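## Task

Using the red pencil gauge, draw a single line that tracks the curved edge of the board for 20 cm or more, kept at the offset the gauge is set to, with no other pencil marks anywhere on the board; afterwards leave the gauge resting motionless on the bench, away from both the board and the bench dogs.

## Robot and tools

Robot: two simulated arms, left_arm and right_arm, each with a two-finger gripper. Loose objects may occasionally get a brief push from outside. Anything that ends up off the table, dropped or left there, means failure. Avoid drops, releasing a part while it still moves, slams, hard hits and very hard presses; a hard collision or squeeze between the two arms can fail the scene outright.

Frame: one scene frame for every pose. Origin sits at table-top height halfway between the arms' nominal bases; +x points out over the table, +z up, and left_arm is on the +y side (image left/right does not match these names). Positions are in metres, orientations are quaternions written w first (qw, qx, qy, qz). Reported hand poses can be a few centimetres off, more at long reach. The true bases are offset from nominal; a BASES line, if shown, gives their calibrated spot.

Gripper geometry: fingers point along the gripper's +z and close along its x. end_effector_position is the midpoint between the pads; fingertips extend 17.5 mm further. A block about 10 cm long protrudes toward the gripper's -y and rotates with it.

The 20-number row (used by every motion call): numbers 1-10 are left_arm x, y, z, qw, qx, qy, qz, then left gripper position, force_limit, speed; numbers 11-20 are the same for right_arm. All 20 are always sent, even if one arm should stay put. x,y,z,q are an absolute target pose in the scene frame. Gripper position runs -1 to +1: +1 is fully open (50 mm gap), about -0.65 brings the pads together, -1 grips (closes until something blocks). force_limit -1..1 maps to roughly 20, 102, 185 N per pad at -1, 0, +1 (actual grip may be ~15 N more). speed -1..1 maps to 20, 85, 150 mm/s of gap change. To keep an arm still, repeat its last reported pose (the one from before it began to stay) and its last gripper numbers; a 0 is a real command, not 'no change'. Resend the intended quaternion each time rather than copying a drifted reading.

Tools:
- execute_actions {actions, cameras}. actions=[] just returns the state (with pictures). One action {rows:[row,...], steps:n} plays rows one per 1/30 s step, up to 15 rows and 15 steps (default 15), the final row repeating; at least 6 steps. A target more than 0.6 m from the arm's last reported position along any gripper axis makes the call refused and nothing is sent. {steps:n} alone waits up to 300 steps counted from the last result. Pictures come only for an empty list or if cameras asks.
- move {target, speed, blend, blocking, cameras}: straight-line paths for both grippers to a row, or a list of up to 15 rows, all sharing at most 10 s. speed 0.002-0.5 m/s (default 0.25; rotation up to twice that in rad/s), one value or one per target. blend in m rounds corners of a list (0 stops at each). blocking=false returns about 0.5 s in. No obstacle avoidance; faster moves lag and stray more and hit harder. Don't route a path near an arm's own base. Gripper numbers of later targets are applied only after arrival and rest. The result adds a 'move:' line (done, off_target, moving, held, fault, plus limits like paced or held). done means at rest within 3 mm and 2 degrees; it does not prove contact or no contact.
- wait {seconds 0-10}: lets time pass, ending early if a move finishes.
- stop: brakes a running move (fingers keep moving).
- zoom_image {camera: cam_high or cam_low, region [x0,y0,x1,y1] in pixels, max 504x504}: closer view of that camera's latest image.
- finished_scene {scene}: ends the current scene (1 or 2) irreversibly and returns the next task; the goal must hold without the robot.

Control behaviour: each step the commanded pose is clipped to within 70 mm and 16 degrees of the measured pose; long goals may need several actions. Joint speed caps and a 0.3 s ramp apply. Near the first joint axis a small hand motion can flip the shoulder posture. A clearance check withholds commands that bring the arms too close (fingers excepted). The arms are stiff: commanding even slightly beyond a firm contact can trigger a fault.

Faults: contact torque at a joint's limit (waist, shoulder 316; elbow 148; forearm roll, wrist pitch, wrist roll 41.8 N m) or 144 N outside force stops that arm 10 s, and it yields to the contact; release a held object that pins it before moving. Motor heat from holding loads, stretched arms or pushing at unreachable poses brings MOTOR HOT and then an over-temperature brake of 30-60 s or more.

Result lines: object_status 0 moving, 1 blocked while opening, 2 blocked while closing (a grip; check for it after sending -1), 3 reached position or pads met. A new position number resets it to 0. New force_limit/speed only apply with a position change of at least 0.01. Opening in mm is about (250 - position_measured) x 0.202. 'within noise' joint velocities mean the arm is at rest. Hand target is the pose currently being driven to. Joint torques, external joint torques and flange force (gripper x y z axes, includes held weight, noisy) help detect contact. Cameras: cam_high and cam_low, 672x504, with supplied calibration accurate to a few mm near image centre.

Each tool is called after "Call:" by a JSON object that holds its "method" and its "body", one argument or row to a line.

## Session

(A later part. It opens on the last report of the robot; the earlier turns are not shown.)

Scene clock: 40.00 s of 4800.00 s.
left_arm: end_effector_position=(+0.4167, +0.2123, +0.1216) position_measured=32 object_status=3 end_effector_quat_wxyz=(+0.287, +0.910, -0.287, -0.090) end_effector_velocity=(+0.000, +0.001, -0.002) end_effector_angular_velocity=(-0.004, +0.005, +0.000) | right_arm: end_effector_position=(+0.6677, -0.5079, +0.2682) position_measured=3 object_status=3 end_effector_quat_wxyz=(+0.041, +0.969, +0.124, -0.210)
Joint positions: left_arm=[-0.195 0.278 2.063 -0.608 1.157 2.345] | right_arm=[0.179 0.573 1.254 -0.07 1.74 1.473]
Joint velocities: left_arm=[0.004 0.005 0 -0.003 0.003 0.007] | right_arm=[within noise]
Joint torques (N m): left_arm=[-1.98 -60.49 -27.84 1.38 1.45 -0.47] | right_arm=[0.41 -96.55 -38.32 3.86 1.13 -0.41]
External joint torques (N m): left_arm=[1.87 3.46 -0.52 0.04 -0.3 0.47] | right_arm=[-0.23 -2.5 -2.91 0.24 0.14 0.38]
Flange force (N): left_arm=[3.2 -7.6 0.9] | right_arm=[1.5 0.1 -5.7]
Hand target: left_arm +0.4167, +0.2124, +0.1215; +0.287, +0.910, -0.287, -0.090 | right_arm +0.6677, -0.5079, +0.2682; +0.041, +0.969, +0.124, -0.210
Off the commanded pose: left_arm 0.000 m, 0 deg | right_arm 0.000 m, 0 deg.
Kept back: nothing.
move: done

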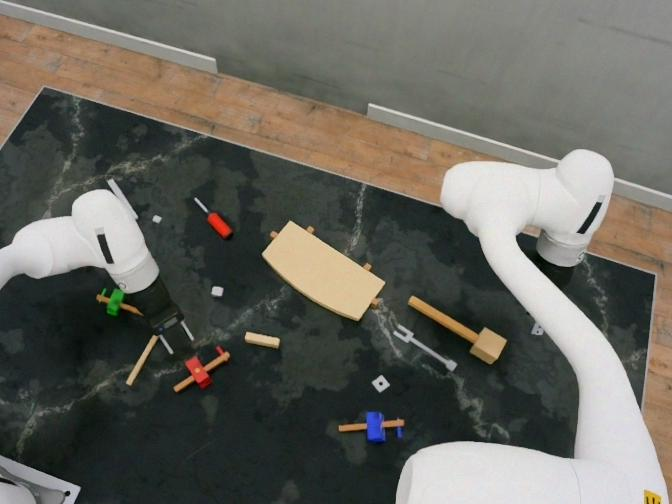

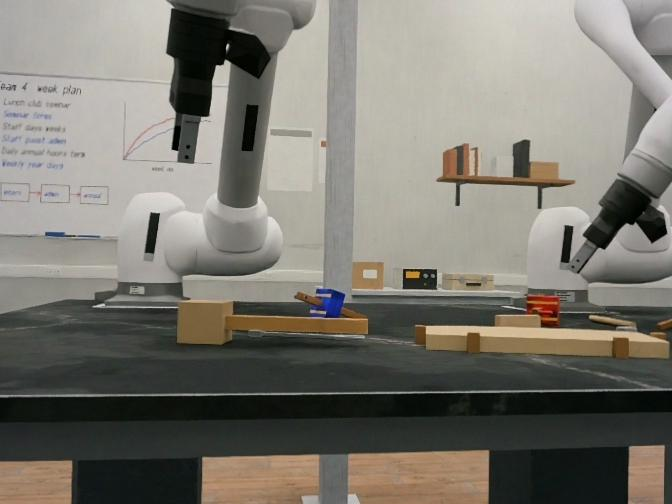

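Call:
{"method": "move", "body": {
  "target": [0.3904,0.1748,0.056,0.2868,0.9096,-0.2868,-0.0904,0.8,-0.6,-0.9,0.6677,-0.5079,0.2682,0.041,0.969,0.124,-0.210,1,-0.5,0],
  "speed": 0.08
}}

Call:
{"method": "zoom_image", "body": {
  "camera": "cam_high",
  "region": [160, 330, 260, 430]
}}

Call:
{"method": "zoom_image", "body": {
  "camera": "cam_low",
  "region": [500, 260, 590, 350]
}}

Scene clock: 41.60 s of 4800.00 s.
left_arm: end_effector_position=(+0.3904, +0.1748, +0.0561) position_measured=32 object_status=3 end_effector_quat_wxyz=(+0.287, +0.910, -0.287, -0.090) | right_arm: end_effector_position=(+0.6677, -0.5079, +0.2682) position_measured=3 object_status=3 end_effector_quat_wxyz=(+0.041, +0.969, +0.124, -0.210)
Joint positions: left_arm=[-0.271 0.344 2.138 -0.689 1.014 2.396] | right_arm=[0.179 0.573 1.254 -0.07 1.74 1.473]
Joint velocities: within noise
Joint torques (N m): left_arm=[-0.95 -62.99 -23.61 1.13 1.17 -0.39] | right_arm=[0.21 -96.12 -38.3 3.85 1.1 -0.39]
External joint torques (N m): left_arm=[0.9 4.8 0.13 -0.06 0.04 0.39] | right_arm=[-0.36 -3.05 -2.95 0.25 0.17 0.36]
Flange force (N): left_arm=[4.1 -7.7 4.2] | right_arm=[0.7 0.2 -5.7]
Hand target: left_arm +0.3904, +0.1748, +0.0560; +0.287, +0.910, -0.287, -0.090 | right_arm +0.6677, -0.5079, +0.2682; +0.041, +0.969, +0.124, -0.210
Off the commanded pose: left_arm 0.000 m, 0 deg | right_arm 0.000 m, 0 deg.
Kept back: nothing.
move: done

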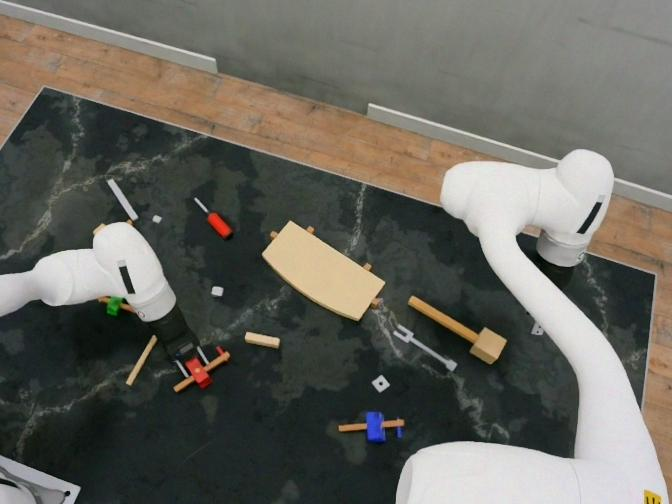

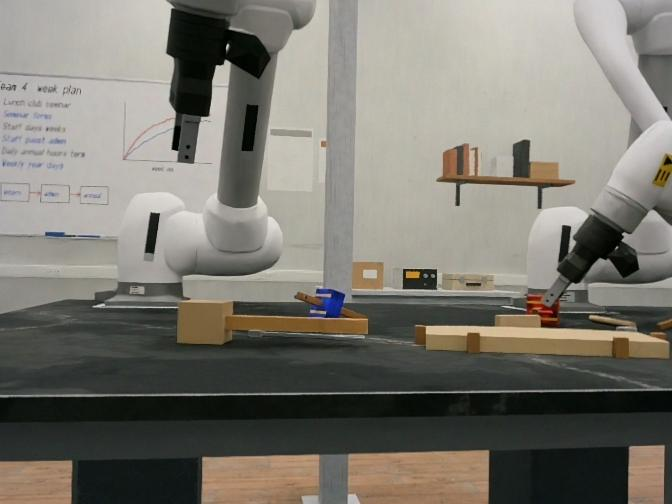

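Scaled by 5.040 from the camera's 672x504 image, which has a finer 960x720 frame.

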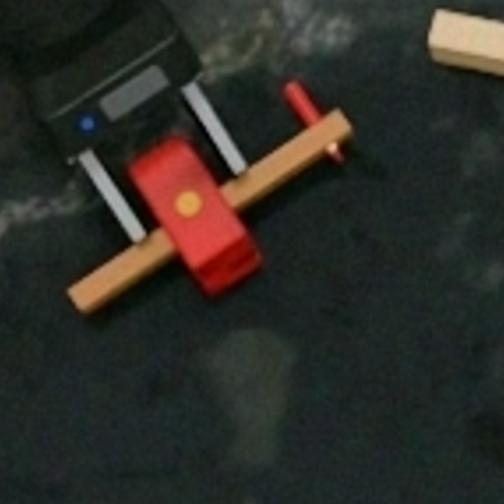

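Scaled by 5.600 from the camera's 672x504 image, which has a finer 960x720 frame.

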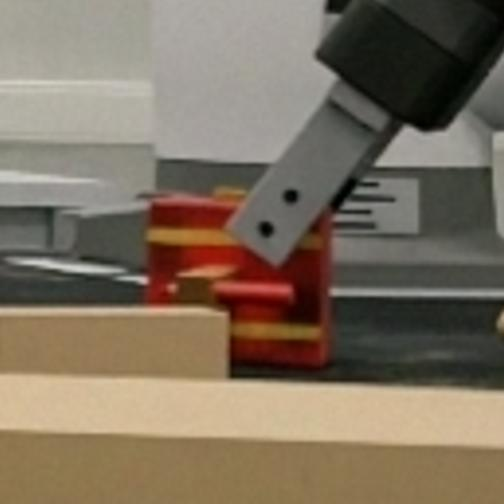

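Call:
{"method": "move", "body": {
  "target": [
    [0.3904,0.1748,0.056,0.2868,0.9096,-0.2868,-0.0904,-1,-0.6,-0.5,0.6677,-0.5079,0.2682,0.041,0.969,0.124,-0.210,1,-0.5,0],
    [0.3904,0.1748,0.14,0.2868,0.9096,-0.2868,-0.0904,-1,-0.6,-0.5,0.6677,-0.5079,0.2682,0.041,0.969,0.124,-0.210,1,-0.5,0],
    [0.38,0.155,0.17,-0.0831,0.9501,-0.2996,0.0262,-1,-0.6,-0.5,0.6677,-0.5079,0.2682,0.041,0.969,0.124,-0.210,1,-0.5,0],
    [0.3652,0.1389,0.13,-0.4404,0.8460,-0.2667,0.1389,-1,-0.6,-0.5,0.6677,-0.5079,0.2682,0.041,0.969,0.124,-0.210,1,-0.5,0],
    [0.3652,0.1389,0.053,-0.4404,0.8460,-0.2667,0.1389,-1,-0.6,-0.5,0.6677,-0.5079,0.2682,0.041,0.969,0.124,-0.210,1,-0.5,0]
  ],
  "speed": [0.1,0.2,0.35,0.3,0.12],
  "blend": [0,0.03,0.02,0.02,0]
}}

Call:
{"method": "zoom_image", "body": {
  "camera": "cam_high",
  "region": [160, 330, 260, 430]
}}

Call:
{"method": "zoom_image", "body": {
  "camera": "cam_low",
  "region": [500, 260, 590, 350]
}}

Scene clock: 57.77 s of 4800.00 s.
left_arm: end_effector_position=(+0.3652, +0.1389, +0.0531) position_measured=108 object_status=2 end_effector_quat_wxyz=(-0.440, +0.846, -0.267, +0.139) | right_arm: end_effector_position=(+0.6677, -0.5079, +0.2682) position_measured=3 object_status=3 end_effector_quat_wxyz=(+0.041, +0.969, +0.124, -0.210)
Joint positions: left_arm=[-1.103 0.468 2.158 0.866 1.255 0.476] | right_arm=[0.179 0.573 1.254 -0.07 1.74 1.473]
Joint velocities: within noise
Joint torques (N m): left_arm=[-1.17 -74.21 -23.94 2.71 2.47 -0.06] | right_arm=[0.66 -96.29 -38.17 3.87 1.13 -0.36]
External joint torques (N m): left_arm=[1.38 4.8 1.22 -0.28 -0.26 0.07] | right_arm=[-0.85 -3.52 -3.28 0.25 0.15 0.33]
Flange force (N): left_arm=[3.1 6.3 5.8] | right_arm=[0.5 0.8 -6.2]
Hand target: left_arm +0.3652, +0.1389, +0.0530; -0.440, +0.846, -0.267, +0.139 | right_arm +0.6677, -0.5079, +0.2682; +0.041, +0.969, +0.124, -0.210
Off the commanded pose: left_arm 0.000 m, 0 deg | right_arm 0.000 m, 0 deg.
Kept back: nothing.
move: done

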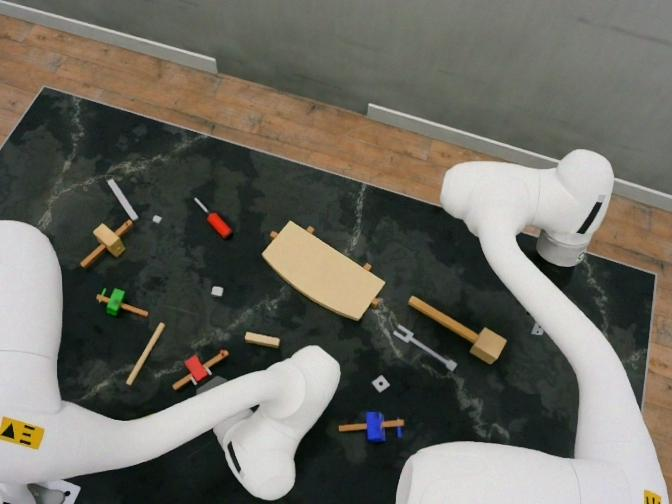

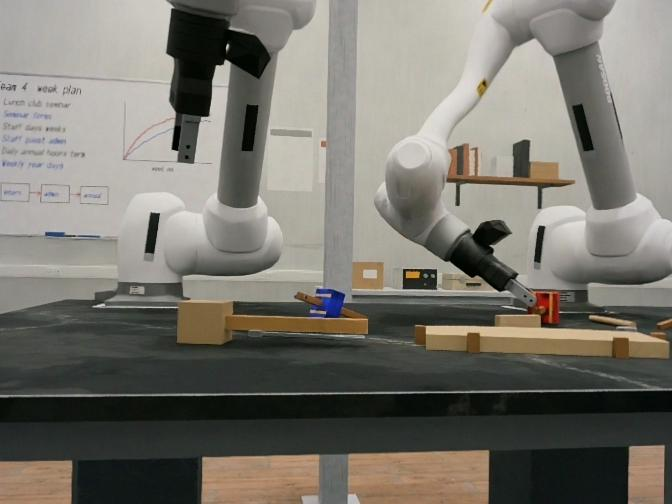

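Scaled by 5.040 from the camera's 672x504 image, which has a finer 960x720 frame.

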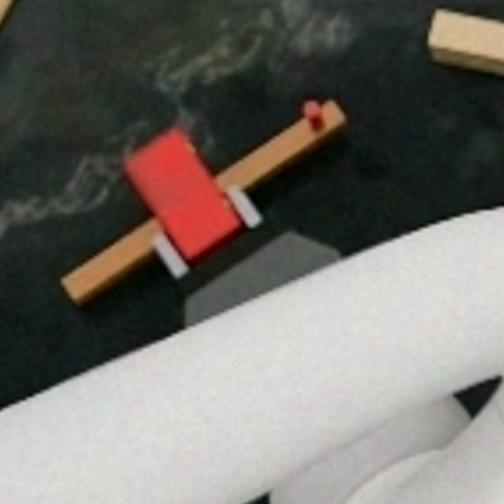

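Scaled by 5.600 from the camera's 672x504 image, which has a finer 960x720 frame.

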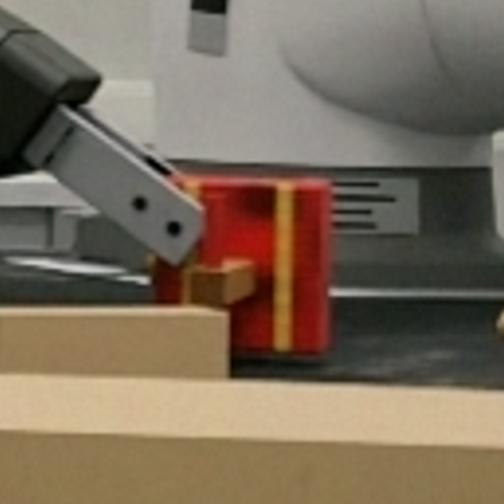

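Call:
{"method": "move", "body": {
  "target": [0.3652,0.1389,0.0495,-0.4404,0.8460,-0.2667,0.1389,-1,-0.6,-0.5,0.6677,-0.5079,0.2682,0.041,0.969,0.124,-0.210,1,-0.5,0],
  "speed": 0.03,
  "cameras": []
}}

Call:
{"method": "move", "body": {
  "target": [0.3652,0.1389,0.0487,-0.4404,0.8460,-0.2667,0.1389,-1,-0.6,-0.5,0.6677,-0.5079,0.2682,0.041,0.969,0.124,-0.210,1,-0.5,0],
  "speed": 0.03,
  "cameras": []
}}

Scene clock: 58.73 s of 4800.00 s.
left_arm: end_effector_position=(+0.3652, +0.1389, +0.0495) position_measured=108 object_status=2 end_effector_quat_wxyz=(-0.440, +0.846, -0.267, +0.139) | right_arm: end_effector_position=(+0.6677, -0.5079, +0.2682) position_measured=3 object_status=3 end_effector_quat_wxyz=(+0.041, +0.969, +0.124, -0.210)
Joint positions: left_arm=[-1.103 0.474 2.159 0.868 1.251 0.471] | right_arm=[0.179 0.573 1.254 -0.07 1.74 1.473]
Joint velocities: within noise
Joint torques (N m): left_arm=[-1.28 -73.3 -23.61 2.61 2.53 -0.42] | right_arm=[0.62 -96.37 -38.3 3.86 1.08 -0.38]
External joint torques (N m): left_arm=[1.36 3.76 1.12 -0.2 -0.32 0.42] | right_arm=[-0.68 -2.51 -2.78 0.22 0.19 0.35]
Flange force (N): left_arm=[2.7 4.2 5.0] | right_arm=[1.2 0.6 -5.5]
Hand target: left_arm +0.3652, +0.1389, +0.0495; -0.440, +0.846, -0.267, +0.139 | right_arm +0.6677, -0.5079, +0.2682; +0.041, +0.969, +0.124, -0.210
Off the commanded pose: left_arm 0.000 m, 0 deg | right_arm 0.000 m, 0 deg.
Kept back: nothing.
move: done
No camera images: "cameras" was empty.

Scene clock: 59.43 s of 4800.00 s.
left_arm: end_effector_position=(+0.3652, +0.1389, +0.0487) position_measured=108 object_status=2 end_effector_quat_wxyz=(-0.440, +0.846, -0.267, +0.139) | right_arm: end_effector_position=(+0.6677, -0.5079, +0.2682) position_measured=3 object_status=3 end_effector_quat_wxyz=(+0.041, +0.969, +0.124, -0.210)
Joint positions: left_arm=[-1.103 0.475 2.159 0.868 1.25 0.47] | right_arm=[0.179 0.573 1.254 -0.07 1.74 1.473]
Joint velocities: within noise
Joint torques (N m): left_arm=[-1.55 -73.85 -23.23 2.49 2.45 -0.2] | right_arm=[0.95 -96.55 -38.35 3.87 1.1 -0.37]
External joint torques (N m): left_arm=[1.42 4.67 1.03 -0.1 -0.24 0.2] | right_arm=[-0.67 -2.66 -2.94 0.24 0.16 0.34]
Flange force (N): left_arm=[3.5 5.8 5.8] | right_arm=[1.3 0.6 -5.8]
Hand target: left_arm +0.3652, +0.1389, +0.0487; -0.440, +0.846, -0.267, +0.139 | right_arm +0.6677, -0.5079, +0.2682; +0.041, +0.969, +0.124, -0.210
Off the commanded pose: left_arm 0.000 m, 0 deg | right_arm 0.000 m, 0 deg.
Kept back: nothing.
move: done
No camera images: "cameras" was empty.

Call:
{"method": "move", "body": {
  "target": [0.3652,0.1389,0.0479,-0.4404,0.8460,-0.2667,0.1389,-1,-0.6,-0.5,0.6677,-0.5079,0.2682,0.041,0.969,0.124,-0.210,1,-0.5,0],
  "speed": 0.03,
  "cameras": []
}}

Call:
{"method": "move", "body": {
  "target": [0.3652,0.1389,0.0472,-0.4404,0.8460,-0.2667,0.1389,-1,-0.6,-0.5,0.6677,-0.5079,0.2682,0.041,0.969,0.124,-0.210,1,-0.5,0],
  "speed": 0.03,
  "cameras": ["cam_low"]
}}

Call:
{"method": "zoom_image", "body": {
  "camera": "cam_low",
  "region": [500, 260, 590, 350]
}}

Scene clock: 60.40 s of 4800.00 s.
left_arm: end_effector_position=(+0.3652, +0.1389, +0.0480) position_measured=108 object_status=2 end_effector_quat_wxyz=(-0.440, +0.846, -0.267, +0.139) | right_arm: end_effector_position=(+0.6677, -0.5079, +0.2682) position_measured=3 object_status=3 end_effector_quat_wxyz=(+0.041, +0.969, +0.124, -0.210)
Joint positions: left_arm=[-1.103 0.476 2.159 0.869 1.249 0.469] | right_arm=[0.179 0.573 1.254 -0.07 1.74 1.473]
Joint velocities: within noise
Joint torques (N m): left_arm=[6.84 -51.16 -16.11 1.06 -6.23 -0.1] | right_arm=[0.64 -96.28 -38.36 3.86 1.08 -0.39]
External joint torques (N m): left_arm=[-6.7 -18.53 -6.25 1.33 8.44 0.1] | right_arm=[-0.79 -2.63 -2.84 0.23 0.18 0.36]
Flange force (N): left_arm=[-7.6 -27.0 -35.8] | right_arm=[1.1 0.7 -5.6]
Hand target: left_arm +0.3652, +0.1389, +0.0479; -0.440, +0.846, -0.267, +0.139 | right_arm +0.6677, -0.5079, +0.2682; +0.041, +0.969, +0.124, -0.210
Off the commanded pose: left_arm 0.000 m, 0 deg | right_arm 0.000 m, 0 deg.
Kept back: nothing.
move: done
No camera images: "cameras" was empty.

Scene clock: 61.10 s of 4800.00 s.
left_arm: end_effector_position=(+0.3652, +0.1389, +0.0472) position_measured=108 object_status=2 end_effector_quat_wxyz=(-0.440, +0.846, -0.267, +0.139) | right_arm: end_effector_position=(+0.6677, -0.5079, +0.2682) position_measured=3 object_status=3 end_effector_quat_wxyz=(+0.041, +0.969, +0.124, -0.210)
Joint positions: left_arm=[-1.103 0.477 2.159 0.869 1.248 0.467] | right_arm=[0.179 0.573 1.254 -0.07 1.74 1.473]
Joint velocities: within noise
Joint torques (N m): left_arm=[4.44 -42.99 -15.65 -0.64 -11.63 0.03] | right_arm=[0.42 -96.44 -38.42 3.86 1.1 -0.42]
External joint torques (N m): left_arm=[-4.11 -27.18 -6.62 3.02 13.86 -0.03] | right_arm=[-0.05 -2.97 -2.89 0.27 0.17 0.38]
Flange force (N): left_arm=[-10.1 -46.5 -43.6] | right_arm=[0.7 -0.2 -5.6]
Hand target: left_arm +0.3652, +0.1389, +0.0472; -0.440, +0.846, -0.267, +0.139 | right_arm +0.6677, -0.5079, +0.2682; +0.041, +0.969, +0.124, -0.210
Off the commanded pose: left_arm 0.000 m, 0 deg | right_arm 0.000 m, 0 deg.
Kept back: nothing.
move: done
Images, in order (width x height): cam_low 672x504.

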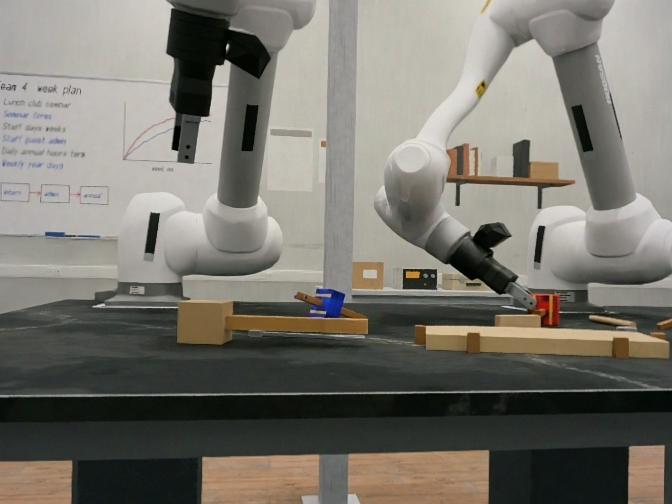

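Scaled by 5.600 from the camera's 672x504 image, which has a finer 960x720 frame.

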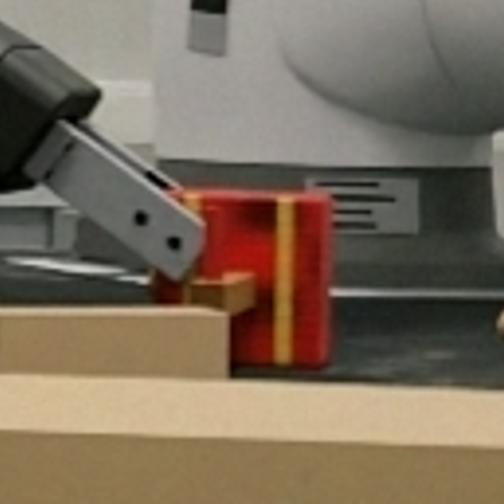

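Call:
{"method": "move", "body": {
  "target": [
    [0.3652,0.1389,0.0483,-0.4404,0.8460,-0.2667,0.1389,-1,-0.6,-0.5,0.6677,-0.5079,0.2682,0.041,0.969,0.124,-0.210,1,-0.5,0],
    [0.3652,0.1389,0.0483,-0.4404,0.8460,-0.2667,0.1389,0.8,-0.6,-0.9,0.6677,-0.5079,0.2682,0.041,0.969,0.124,-0.210,1,-0.5,0],
    [0.3229,0.0785,0.10,-0.4404,0.8460,-0.2667,0.1389,0.8,-0.6,-0.9,0.6677,-0.5079,0.2682,0.041,0.969,0.124,-0.210,1,-0.5,0],
    [0.30,0.12,0.24,0,0.8870,0.4617,0,0.8,-0.6,-0.9,0.6677,-0.5079,0.2682,0.041,0.969,0.124,-0.210,1,-0.5,0],
    [0.3472,0.1830,0.14,0,0.8870,0.4617,0,0.8,-0.6,-0.9,0.6677,-0.5079,0.2682,0.041,0.969,0.124,-0.210,1,-0.5,0]
  ],
  "speed": [0.01,0.01,0.1,0.3,0.2],
  "blend": [0,0,0,0.03,0]
}}

Call:
{"method": "zoom_image", "body": {
  "camera": "cam_high",
  "region": [130, 310, 270, 450]
}}

Call:
{"method": "zoom_image", "body": {
  "camera": "cam_low",
  "region": [480, 220, 610, 350]
}}

Scene clock: 68.87 s of 4800.00 s.
left_arm: end_effector_position=(+0.3472, +0.1830, +0.1401) position_measured=32 object_status=3 end_effector_quat_wxyz=(+0.000, +0.887, +0.462, +0.000) | right_arm: end_effector_position=(+0.6677, -0.5079, +0.2682) position_measured=3 object_status=3 end_effector_quat_wxyz=(+0.041, +0.969, +0.124, -0.210)
Joint positions: left_arm=[-0.616 0.039 2.189 0 0.914 0.001] | right_arm=[0.179 0.573 1.254 -0.07 1.74 1.473]
Joint velocities: within noise
Joint torques (N m): left_arm=[-5.36 -36.84 -34.89 3.38 -0.02 -0.13] | right_arm=[0.58 -96.4 -38.3 3.89 1.11 -0.43]
External joint torques (N m): left_arm=[5.36 -1.19 1.12 -0.01 0.09 0.13] | right_arm=[-0.74 -2.41 -2.84 0.19 0.15 0.4]
Flange force (N): left_arm=[11.5 -3.7 -0.5] | right_arm=[1.5 0.7 -5.6]
Hand target: left_arm +0.3472, +0.1830, +0.1400; +0.000, +0.887, +0.462, +0.000 | right_arm +0.6677, -0.5079, +0.2682; +0.041, +0.969, +0.124, -0.210
Off the commanded pose: left_arm 0.000 m, 0 deg | right_arm 0.000 m, 0 deg.
Kept back: nothing.
move: done

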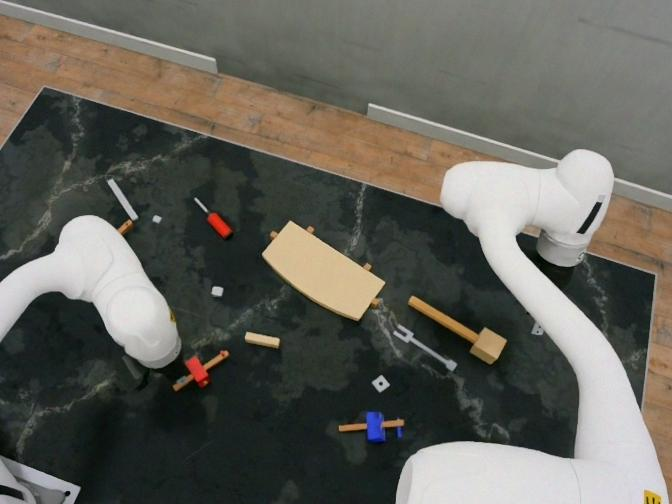

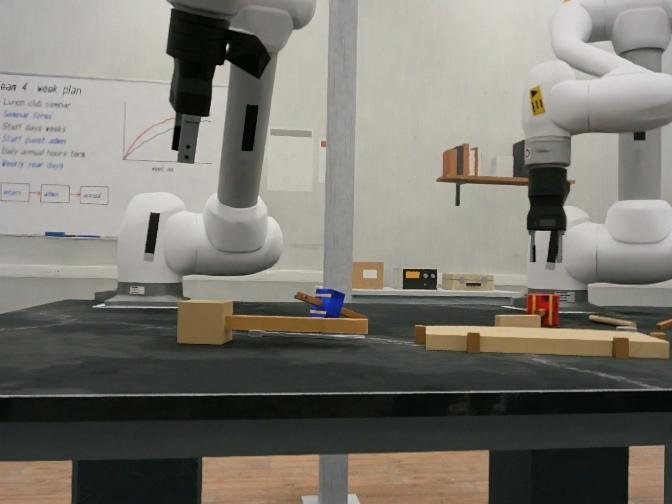

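Scaled by 3.600 from the camera's 672x504 image, which has a finer 960x720 frame.

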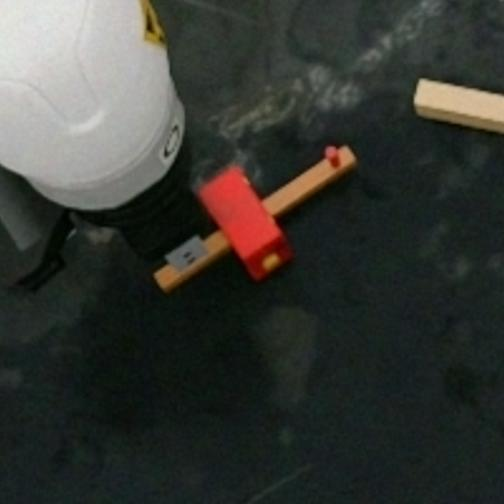

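Scaled by 3.877 from the camera's 672x504 image, which has a finer 960x720 frame.

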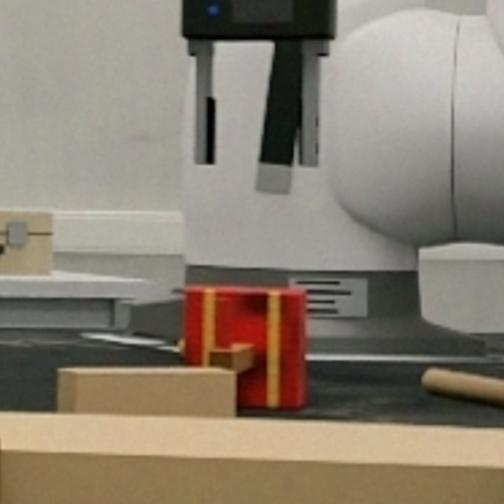

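Call:
{"method": "zoom_image", "body": {
  "camera": "cam_high",
  "region": [160, 345, 230, 415]
}}

Scaled by 7.200 from the camera's 672x504 image, which has a finer 960x720 frame.

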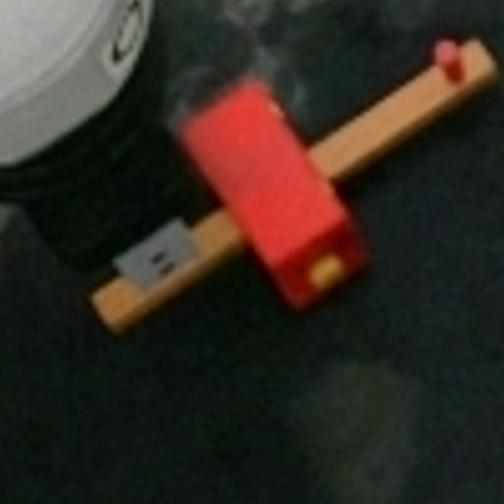

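Call:
{"method": "move", "body": {
  "target": [
    [0.3472,0.1825,0.034,0,0.8870,0.4617,0,0.8,-0.6,-0.9,0.6677,-0.5079,0.2682,0.041,0.969,0.124,-0.210,1,-0.5,0],
    [0.3472,0.1825,0.034,0,0.8870,0.4617,0,-1,-0.95,-0.6,0.6677,-0.5079,0.2682,0.041,0.969,0.124,-0.210,1,-0.5,0],
    [0.3472,0.1825,0.10,0,0.8870,0.4617,0,-1,-0.95,-0.6,0.6677,-0.5079,0.2682,0.041,0.969,0.124,-0.210,1,-0.5,0]
  ],
  "speed": [0.1,0.1,0.08]
}}

Call:
{"method": "zoom_image", "body": {
  "camera": "cam_low",
  "region": [480, 220, 610, 350]
}}

Call:
{"method": "zoom_image", "body": {
  "camera": "cam_high",
  "region": [160, 345, 230, 415]
}}

Scene clock: 75.17 s of 4800.00 s.
left_arm: end_effector_position=(+0.3472, +0.1825, +0.0999) position_measured=193 object_status=2 end_effector_quat_wxyz=(+0.000, +0.887, +0.462, +0.000) | right_arm: end_effector_position=(+0.6677, -0.5079, +0.2682) position_measured=3 object_status=3 end_effector_quat_wxyz=(+0.041, +0.969, +0.124, -0.210)
Joint positions: left_arm=[-0.617 0.092 2.225 0 0.825 0] | right_arm=[0.179 0.573 1.254 -0.07 1.74 1.473]
Joint velocities: within noise
Joint torques (N m): left_arm=[-1.32 -41.56 -32.46 3.15 -0.01 -0.22] | right_arm=[0.59 -96.53 -38.37 3.85 1.08 -0.36]
External joint torques (N m): left_arm=[1.23 0.8 1.19 -0.03 0.08 0.22] | right_arm=[-0.69 -2.98 -2.97 0.26 0.19 0.32]
Flange force (N): left_arm=[3.0 -0.8 2.0] | right_arm=[0.8 0.6 -5.8]
Hand target: left_arm +0.3472, +0.1825, +0.1000; +0.000, +0.887, +0.462, +0.000 | right_arm +0.6677, -0.5079, +0.2682; +0.041, +0.969, +0.124, -0.210
Off the commanded pose: left_arm 0.000 m, 0 deg | right_arm 0.000 m, 0 deg.
Kept back: nothing.
move: done

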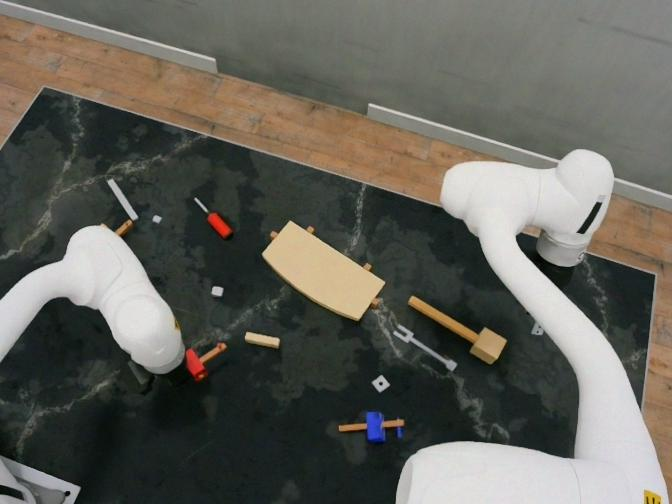

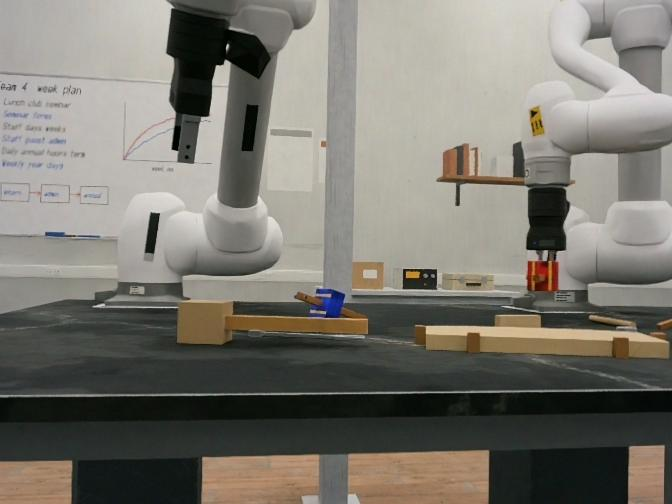

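Scaled by 3.877 from the camera's 672x504 image, which has a finer 960x720 frame.

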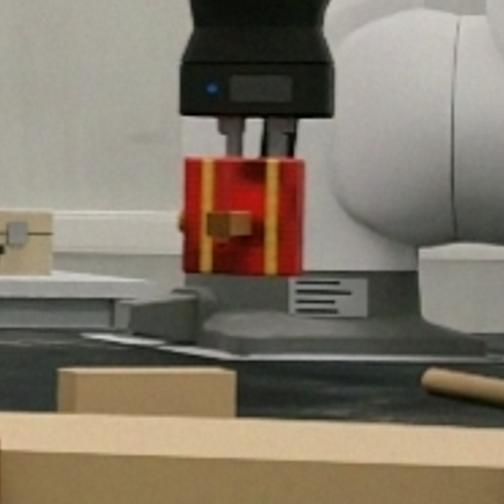

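Scaled by 7.200 from the camera's 672x504 image, which has a finer 960x720 frame.

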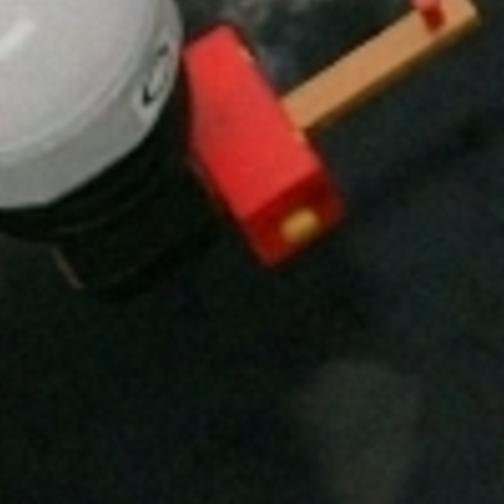

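Call:
{"method": "zoom_image", "body": {
  "camera": "cam_high",
  "region": [255, 215, 325, 285]
}}

Call:
{"method": "zoom_image", "body": {
  "camera": "cam_high",
  "region": [255, 245, 295, 285]
}}

Call:
{"method": "zoom_image", "body": {
  "camera": "cam_high",
  "region": [290, 270, 330, 310]
}}

Call:
{"method": "zoom_image", "body": {
  "camera": "cam_high",
  "region": [325, 285, 365, 325]
}}

Call:
{"method": "zoom_image", "body": {
  "camera": "cam_high",
  "region": [320, 255, 390, 325]
}}

Scaled by 7.200 from the camera's 672x504 image, which has a finer 960x720 frame.

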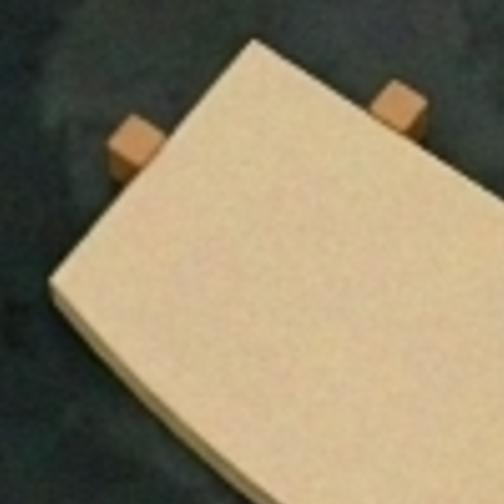

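Scaled by 12.600 from the camera's 672x504 image, which has a finer 960x720 frame.

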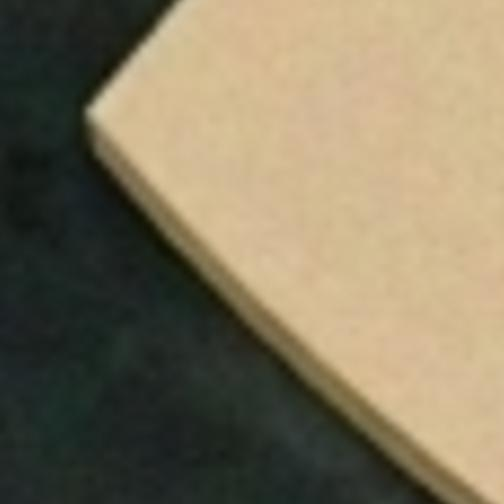

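Scaled by 12.600 from the camera's 672x504 image, which has a finer 960x720 frame.

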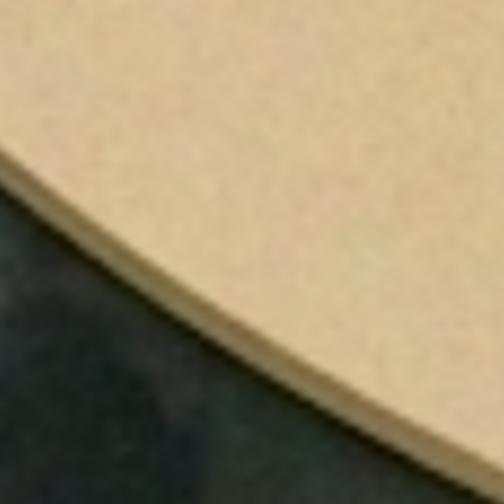

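Scaled by 12.600 from the camera's 672x504 image, which has a finer 960x720 frame.

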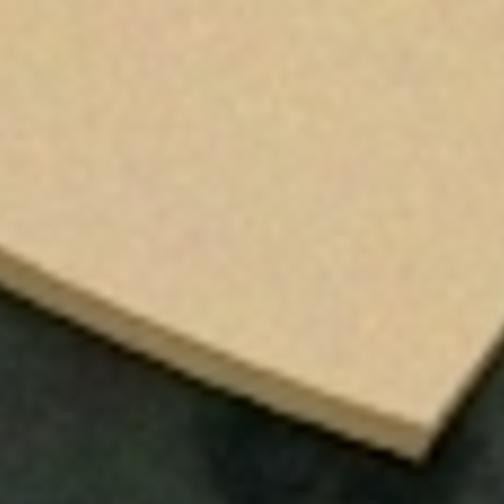

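Scaled by 7.200 from the camera's 672x504 image, which has a finer 960x720 frame.

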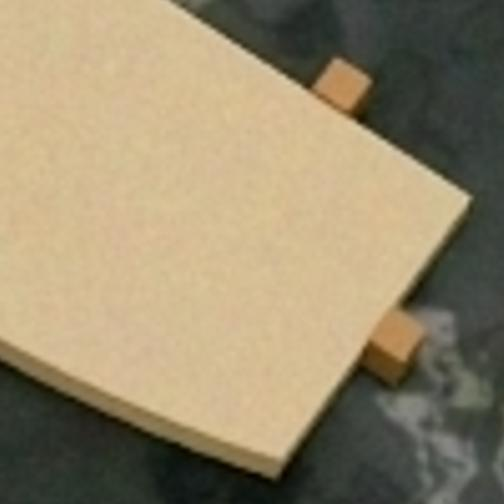

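Call:
{"method": "move", "body": {
  "target": [
    [0.3472,0.1825,0.16,0,0.8870,0.4617,0,-1,-0.95,-0.6,0.62,-0.60,0.30,0.041,0.969,0.124,-0.210,1,-0.5,0],
    [0.55,0.06,0.16,0,0.8039,0.5948,0,-1,-0.95,-0.6,0.5,-0.75,0.30,0.041,0.969,0.124,-0.210,1,-0.5,0],
    [0.5801,0.0229,0.055,0,0.8039,0.5948,0,-1,-0.95,-0.6,0.5,-0.75,0.30,0.041,0.969,0.124,-0.210,1,-0.5,0]
  ],
  "speed": [0.15,0.2,0.12],
  "blend": [0.03,0.02,0]
}}

Call:
{"method": "zoom_image", "body": {
  "camera": "cam_low",
  "region": [480, 260, 590, 370]
}}

Call:
{"method": "zoom_image", "body": {
  "camera": "cam_high",
  "region": [240, 240, 330, 330]
}}

Scene clock: 81.47 s of 4800.00 s.
left_arm: end_effector_position=(+0.5801, +0.0229, +0.0551) position_measured=193 object_status=2 end_effector_quat_wxyz=(+0.000, +0.804, +0.595, +0.000) | right_arm: end_effector_position=(+0.5000, -0.7500, +0.3000) position_measured=3 object_status=3 end_effector_quat_wxyz=(+0.041, +0.969, +0.124, -0.210)
Joint positions: left_arm=[-0.613 0.522 1.712 0 0.907 -0.31] | right_arm=[-0.13 0.276 1.632 -0.193 1.621 1.189]
Joint velocities: within noise
Joint torques (N m): left_arm=[-1.63 -90.98 -34.5 3.36 0.2 -0.26] | right_arm=[0.39 -66.34 -37.14 3.35 0.99 -0.41]
External joint torques (N m): left_arm=[1.82 5.36 0.84 -0.01 -0.13 0.26] | right_arm=[-0.32 -3.5 -3.21 0.25 0.2 0.38]
Flange force (N): left_arm=[1.4 5.6 6.1] | right_arm=[-1.4 0.4 -5.8]
Hand target: left_arm +0.5801, +0.0229, +0.0550; +0.000, +0.804, +0.595, +0.000 | right_arm +0.5000, -0.7500, +0.3000; +0.041, +0.969, +0.124, -0.210
Off the commanded pose: left_arm 0.000 m, 0 deg | right_arm 0.000 m, 0 deg.
Kept back: nothing.
move: done

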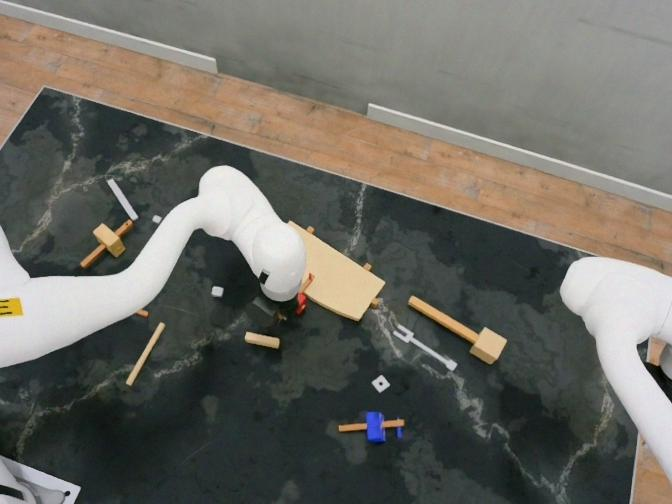

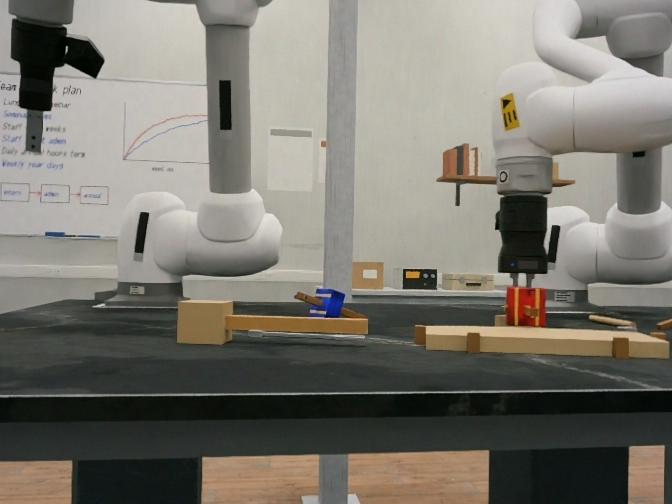

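Scaled by 4.582 from the camera's 672x504 image, which has a finer 960x720 frame.

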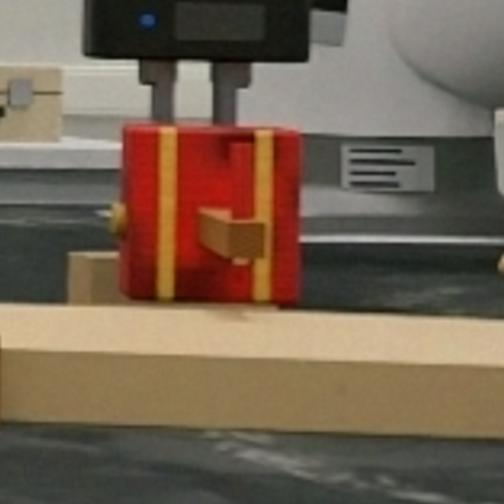

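Scaled by 5.600 from the camera's 672x504 image, which has a finer 960x720 frame.

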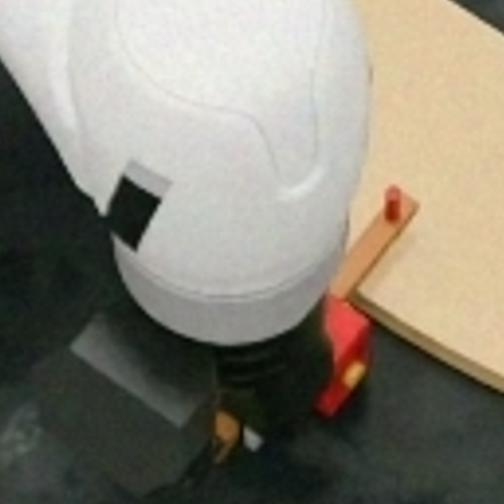

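Call:
{"method": "move", "body": {
  "target": [
    [0.5801,0.0229,0.048,0,0.8039,0.5948,0,-1,-0.95,-0.6,0.5,-0.75,0.30,0.041,0.969,0.124,-0.210,1,-0.5,0],
    [0.5992,0.0171,0.048,0,0.8039,0.5948,0,-1,-0.95,-0.6,0.5,-0.75,0.30,0.041,0.969,0.124,-0.210,1,-0.5,0]
  ],
  "speed": [0.05,0.04]
}}

Call:
{"method": "zoom_image", "body": {
  "camera": "cam_low",
  "region": [480, 260, 590, 370]
}}

Call:
{"method": "zoom_image", "body": {
  "camera": "cam_high",
  "region": [270, 250, 330, 310]
}}

Scene clock: 83.60 s of 4800.00 s.
left_arm: end_effector_position=(+0.5991, +0.0171, +0.0480) position_measured=193 object_status=2 end_effector_quat_wxyz=(+0.000, +0.804, +0.595, +0.000) | right_arm: end_effector_position=(+0.5000, -0.7500, +0.3000) position_measured=3 object_status=3 end_effector_quat_wxyz=(+0.041, +0.969, +0.124, -0.210)
Joint positions: left_arm=[-0.605 0.554 1.673 0 0.914 -0.302] | right_arm=[-0.13 0.276 1.632 -0.193 1.621 1.189]
Joint velocities: within noise
Joint torques (N m): left_arm=[-1.77 -93.74 -35.01 3.32 0.14 -0.18] | right_arm=[0.72 -66.78 -37.22 3.37 1.01 -0.38]
External joint torques (N m): left_arm=[2.32 5.55 1.43 0.03 -0.07 0.18] | right_arm=[-0.83 -2.22 -2.86 0.2 0.16 0.35]
Flange force (N): left_arm=[2.1 4.7 6.4] | right_arm=[-0.1 1.5 -5.1]
Hand target: left_arm +0.5992, +0.0171, +0.0480; +0.000, +0.804, +0.595, +0.000 | right_arm +0.5000, -0.7500, +0.3000; +0.041, +0.969, +0.124, -0.210
Off the commanded pose: left_arm 0.000 m, 0 deg | right_arm 0.000 m, 0 deg.
Kept back: nothing.
move: done

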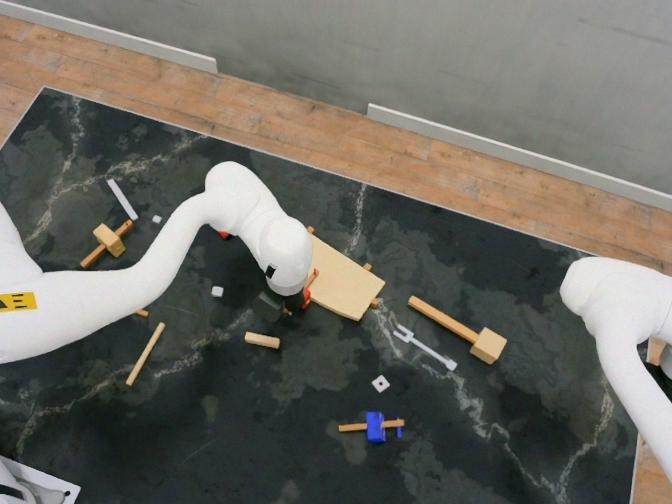

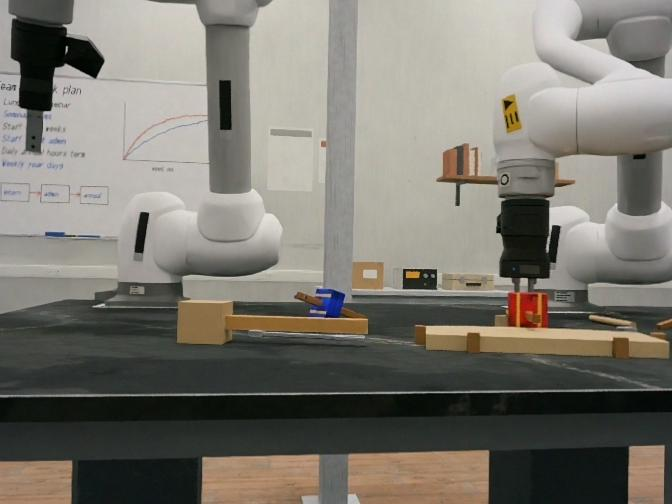

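Scaled by 4.582 from the camera's 672x504 image, which has a finer 960x720 frame.

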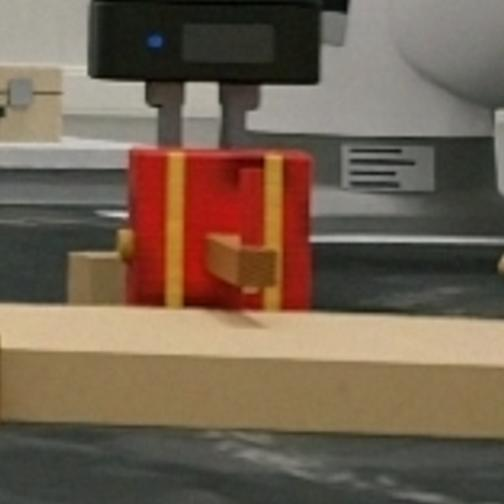

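Scaled by 8.400 from the camera's 672x504 image, which has a finer 960x720 frame.

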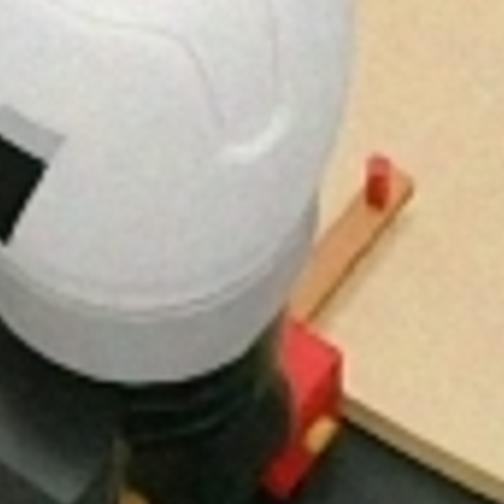

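Call:
{"method": "move", "body": {
  "target": [0.6021,0.0162,0.048,0,0.8039,0.5948,0,-1,-0.95,-0.6,0.5,-0.75,0.30,0.041,0.969,0.124,-0.210,1,-0.5,0],
  "speed": 0.03,
  "cameras": []
}}

Call:
{"method": "move", "body": {
  "target": [0.6040,0.0157,0.048,0,0.8039,0.5948,0,-1,-0.95,-0.6,0.5,-0.75,0.30,0.041,0.969,0.124,-0.210,1,-0.5,0],
  "speed": 0.03,
  "cameras": []
}}

Call:
{"method": "move", "body": {
  "target": [0.6054,0.0152,0.048,0,0.8039,0.5948,0,-1,-0.95,-0.6,0.5,-0.75,0.30,0.041,0.969,0.124,-0.210,1,-0.5,0],
  "speed": 0.03,
  "cameras": []
}}

Scene clock: 84.67 s of 4800.00 s.
left_arm: end_effector_position=(+0.6021, +0.0162, +0.0480) position_measured=193 object_status=2 end_effector_quat_wxyz=(+0.000, +0.804, +0.595, +0.000) | right_arm: end_effector_position=(+0.5000, -0.7500, +0.3000) position_measured=3 object_status=3 end_effector_quat_wxyz=(+0.041, +0.969, +0.124, -0.210)
Joint positions: left_arm=[-0.604 0.558 1.667 0 0.917 -0.301] | right_arm=[-0.13 0.276 1.632 -0.193 1.621 1.189]
Joint velocities: within noise
Joint torques (N m): left_arm=[-1.84 -93.5 -34.05 3.33 0.14 -0.18] | right_arm=[0.23 -66.34 -37.44 3.34 1.03 -0.35]
External joint torques (N m): left_arm=[1.76 4.55 0.15 0.03 -0.09 0.18] | right_arm=[-0.23 -3.21 -2.74 0.24 0.16 0.31]
Flange force (N): left_arm=[1.0 6.0 4.7] | right_arm=[-1.5 0.1 -5.0]
Hand target: left_arm +0.6021, +0.0162, +0.0480; +0.000, +0.804, +0.595, +0.000 | right_arm +0.5000, -0.7500, +0.3000; +0.041, +0.969, +0.124, -0.210
Off the commanded pose: left_arm 0.000 m, 0 deg | right_arm 0.000 m, 0 deg.
Kept back: nothing.
move: done
No camera images: "cameras" was empty.

Scene clock: 85.37 s of 4800.00 s.
left_arm: end_effector_position=(+0.6040, +0.0157, +0.0480) position_measured=193 object_status=2 end_effector_quat_wxyz=(+0.000, +0.804, +0.595, +0.000) | right_arm: end_effector_position=(+0.5000, -0.7500, +0.3000) position_measured=3 object_status=3 end_effector_quat_wxyz=(+0.041, +0.969, +0.124, -0.210)
Joint positions: left_arm=[-0.603 0.56 1.662 0 0.919 -0.3] | right_arm=[-0.13 0.276 1.632 -0.193 1.621 1.189]
Joint velocities: within noise
Joint torques (N m): left_arm=[-1.37 -94.34 -35.49 3.41 0.05 -0.21] | right_arm=[0.65 -66.5 -37.11 3.33 1.04 -0.41]
External joint torques (N m): left_arm=[1.33 5.57 1.63 -0.04 0.01 0.21] | right_arm=[-0.76 -2.12 -2.77 0.22 0.14 0.38]
Flange force (N): left_arm=[1.0 4.0 6.3] | right_arm=[0.0 1.4 -4.9]
Hand target: left_arm +0.6040, +0.0157, +0.0480; +0.000, +0.804, +0.595, +0.000 | right_arm +0.5000, -0.7500, +0.3000; +0.041, +0.969, +0.124, -0.210
Off the commanded pose: left_arm 0.000 m, 0 deg | right_arm 0.000 m, 0 deg.
Kept back: nothing.
move: done
No camera images: "cameras" was empty.

Scene clock: 86.07 s of 4800.00 s.
left_arm: end_effector_position=(+0.6054, +0.0152, +0.0480) position_measured=193 object_status=2 end_effector_quat_wxyz=(+0.000, +0.804, +0.595, +0.000) | right_arm: end_effector_position=(+0.5000, -0.7500, +0.3000) position_measured=3 object_status=3 end_effector_quat_wxyz=(+0.041, +0.969, +0.124, -0.210)
Joint positions: left_arm=[-0.603 0.562 1.659 0 0.92 -0.3] | right_arm=[-0.13 0.276 1.632 -0.193 1.621 1.189]
Joint velocities: within noise
Joint torques (N m): left_arm=[-0.37 -93.82 -37.11 3.71 -1.08 -0.2] | right_arm=[0.67 -66.41 -37.2 3.36 1.03 -0.34]
External joint torques (N m): left_arm=[0.21 5.19 3.32 -0.35 1.14 0.2] | right_arm=[-0.76 -2.39 -2.78 0.19 0.15 0.31]
Flange force (N): left_arm=[0.4 0.5 5.1] | right_arm=[-0.5 1.3 -4.9]
Hand target: left_arm +0.6054, +0.0152, +0.0480; +0.000, +0.804, +0.595, +0.000 | right_arm +0.5000, -0.7500, +0.3000; +0.041, +0.969, +0.124, -0.210
Off the commanded pose: left_arm 0.000 m, 0 deg | right_arm 0.000 m, 0 deg.
Kept back: nothing.
move: done
No camera images: "cameras" was empty.


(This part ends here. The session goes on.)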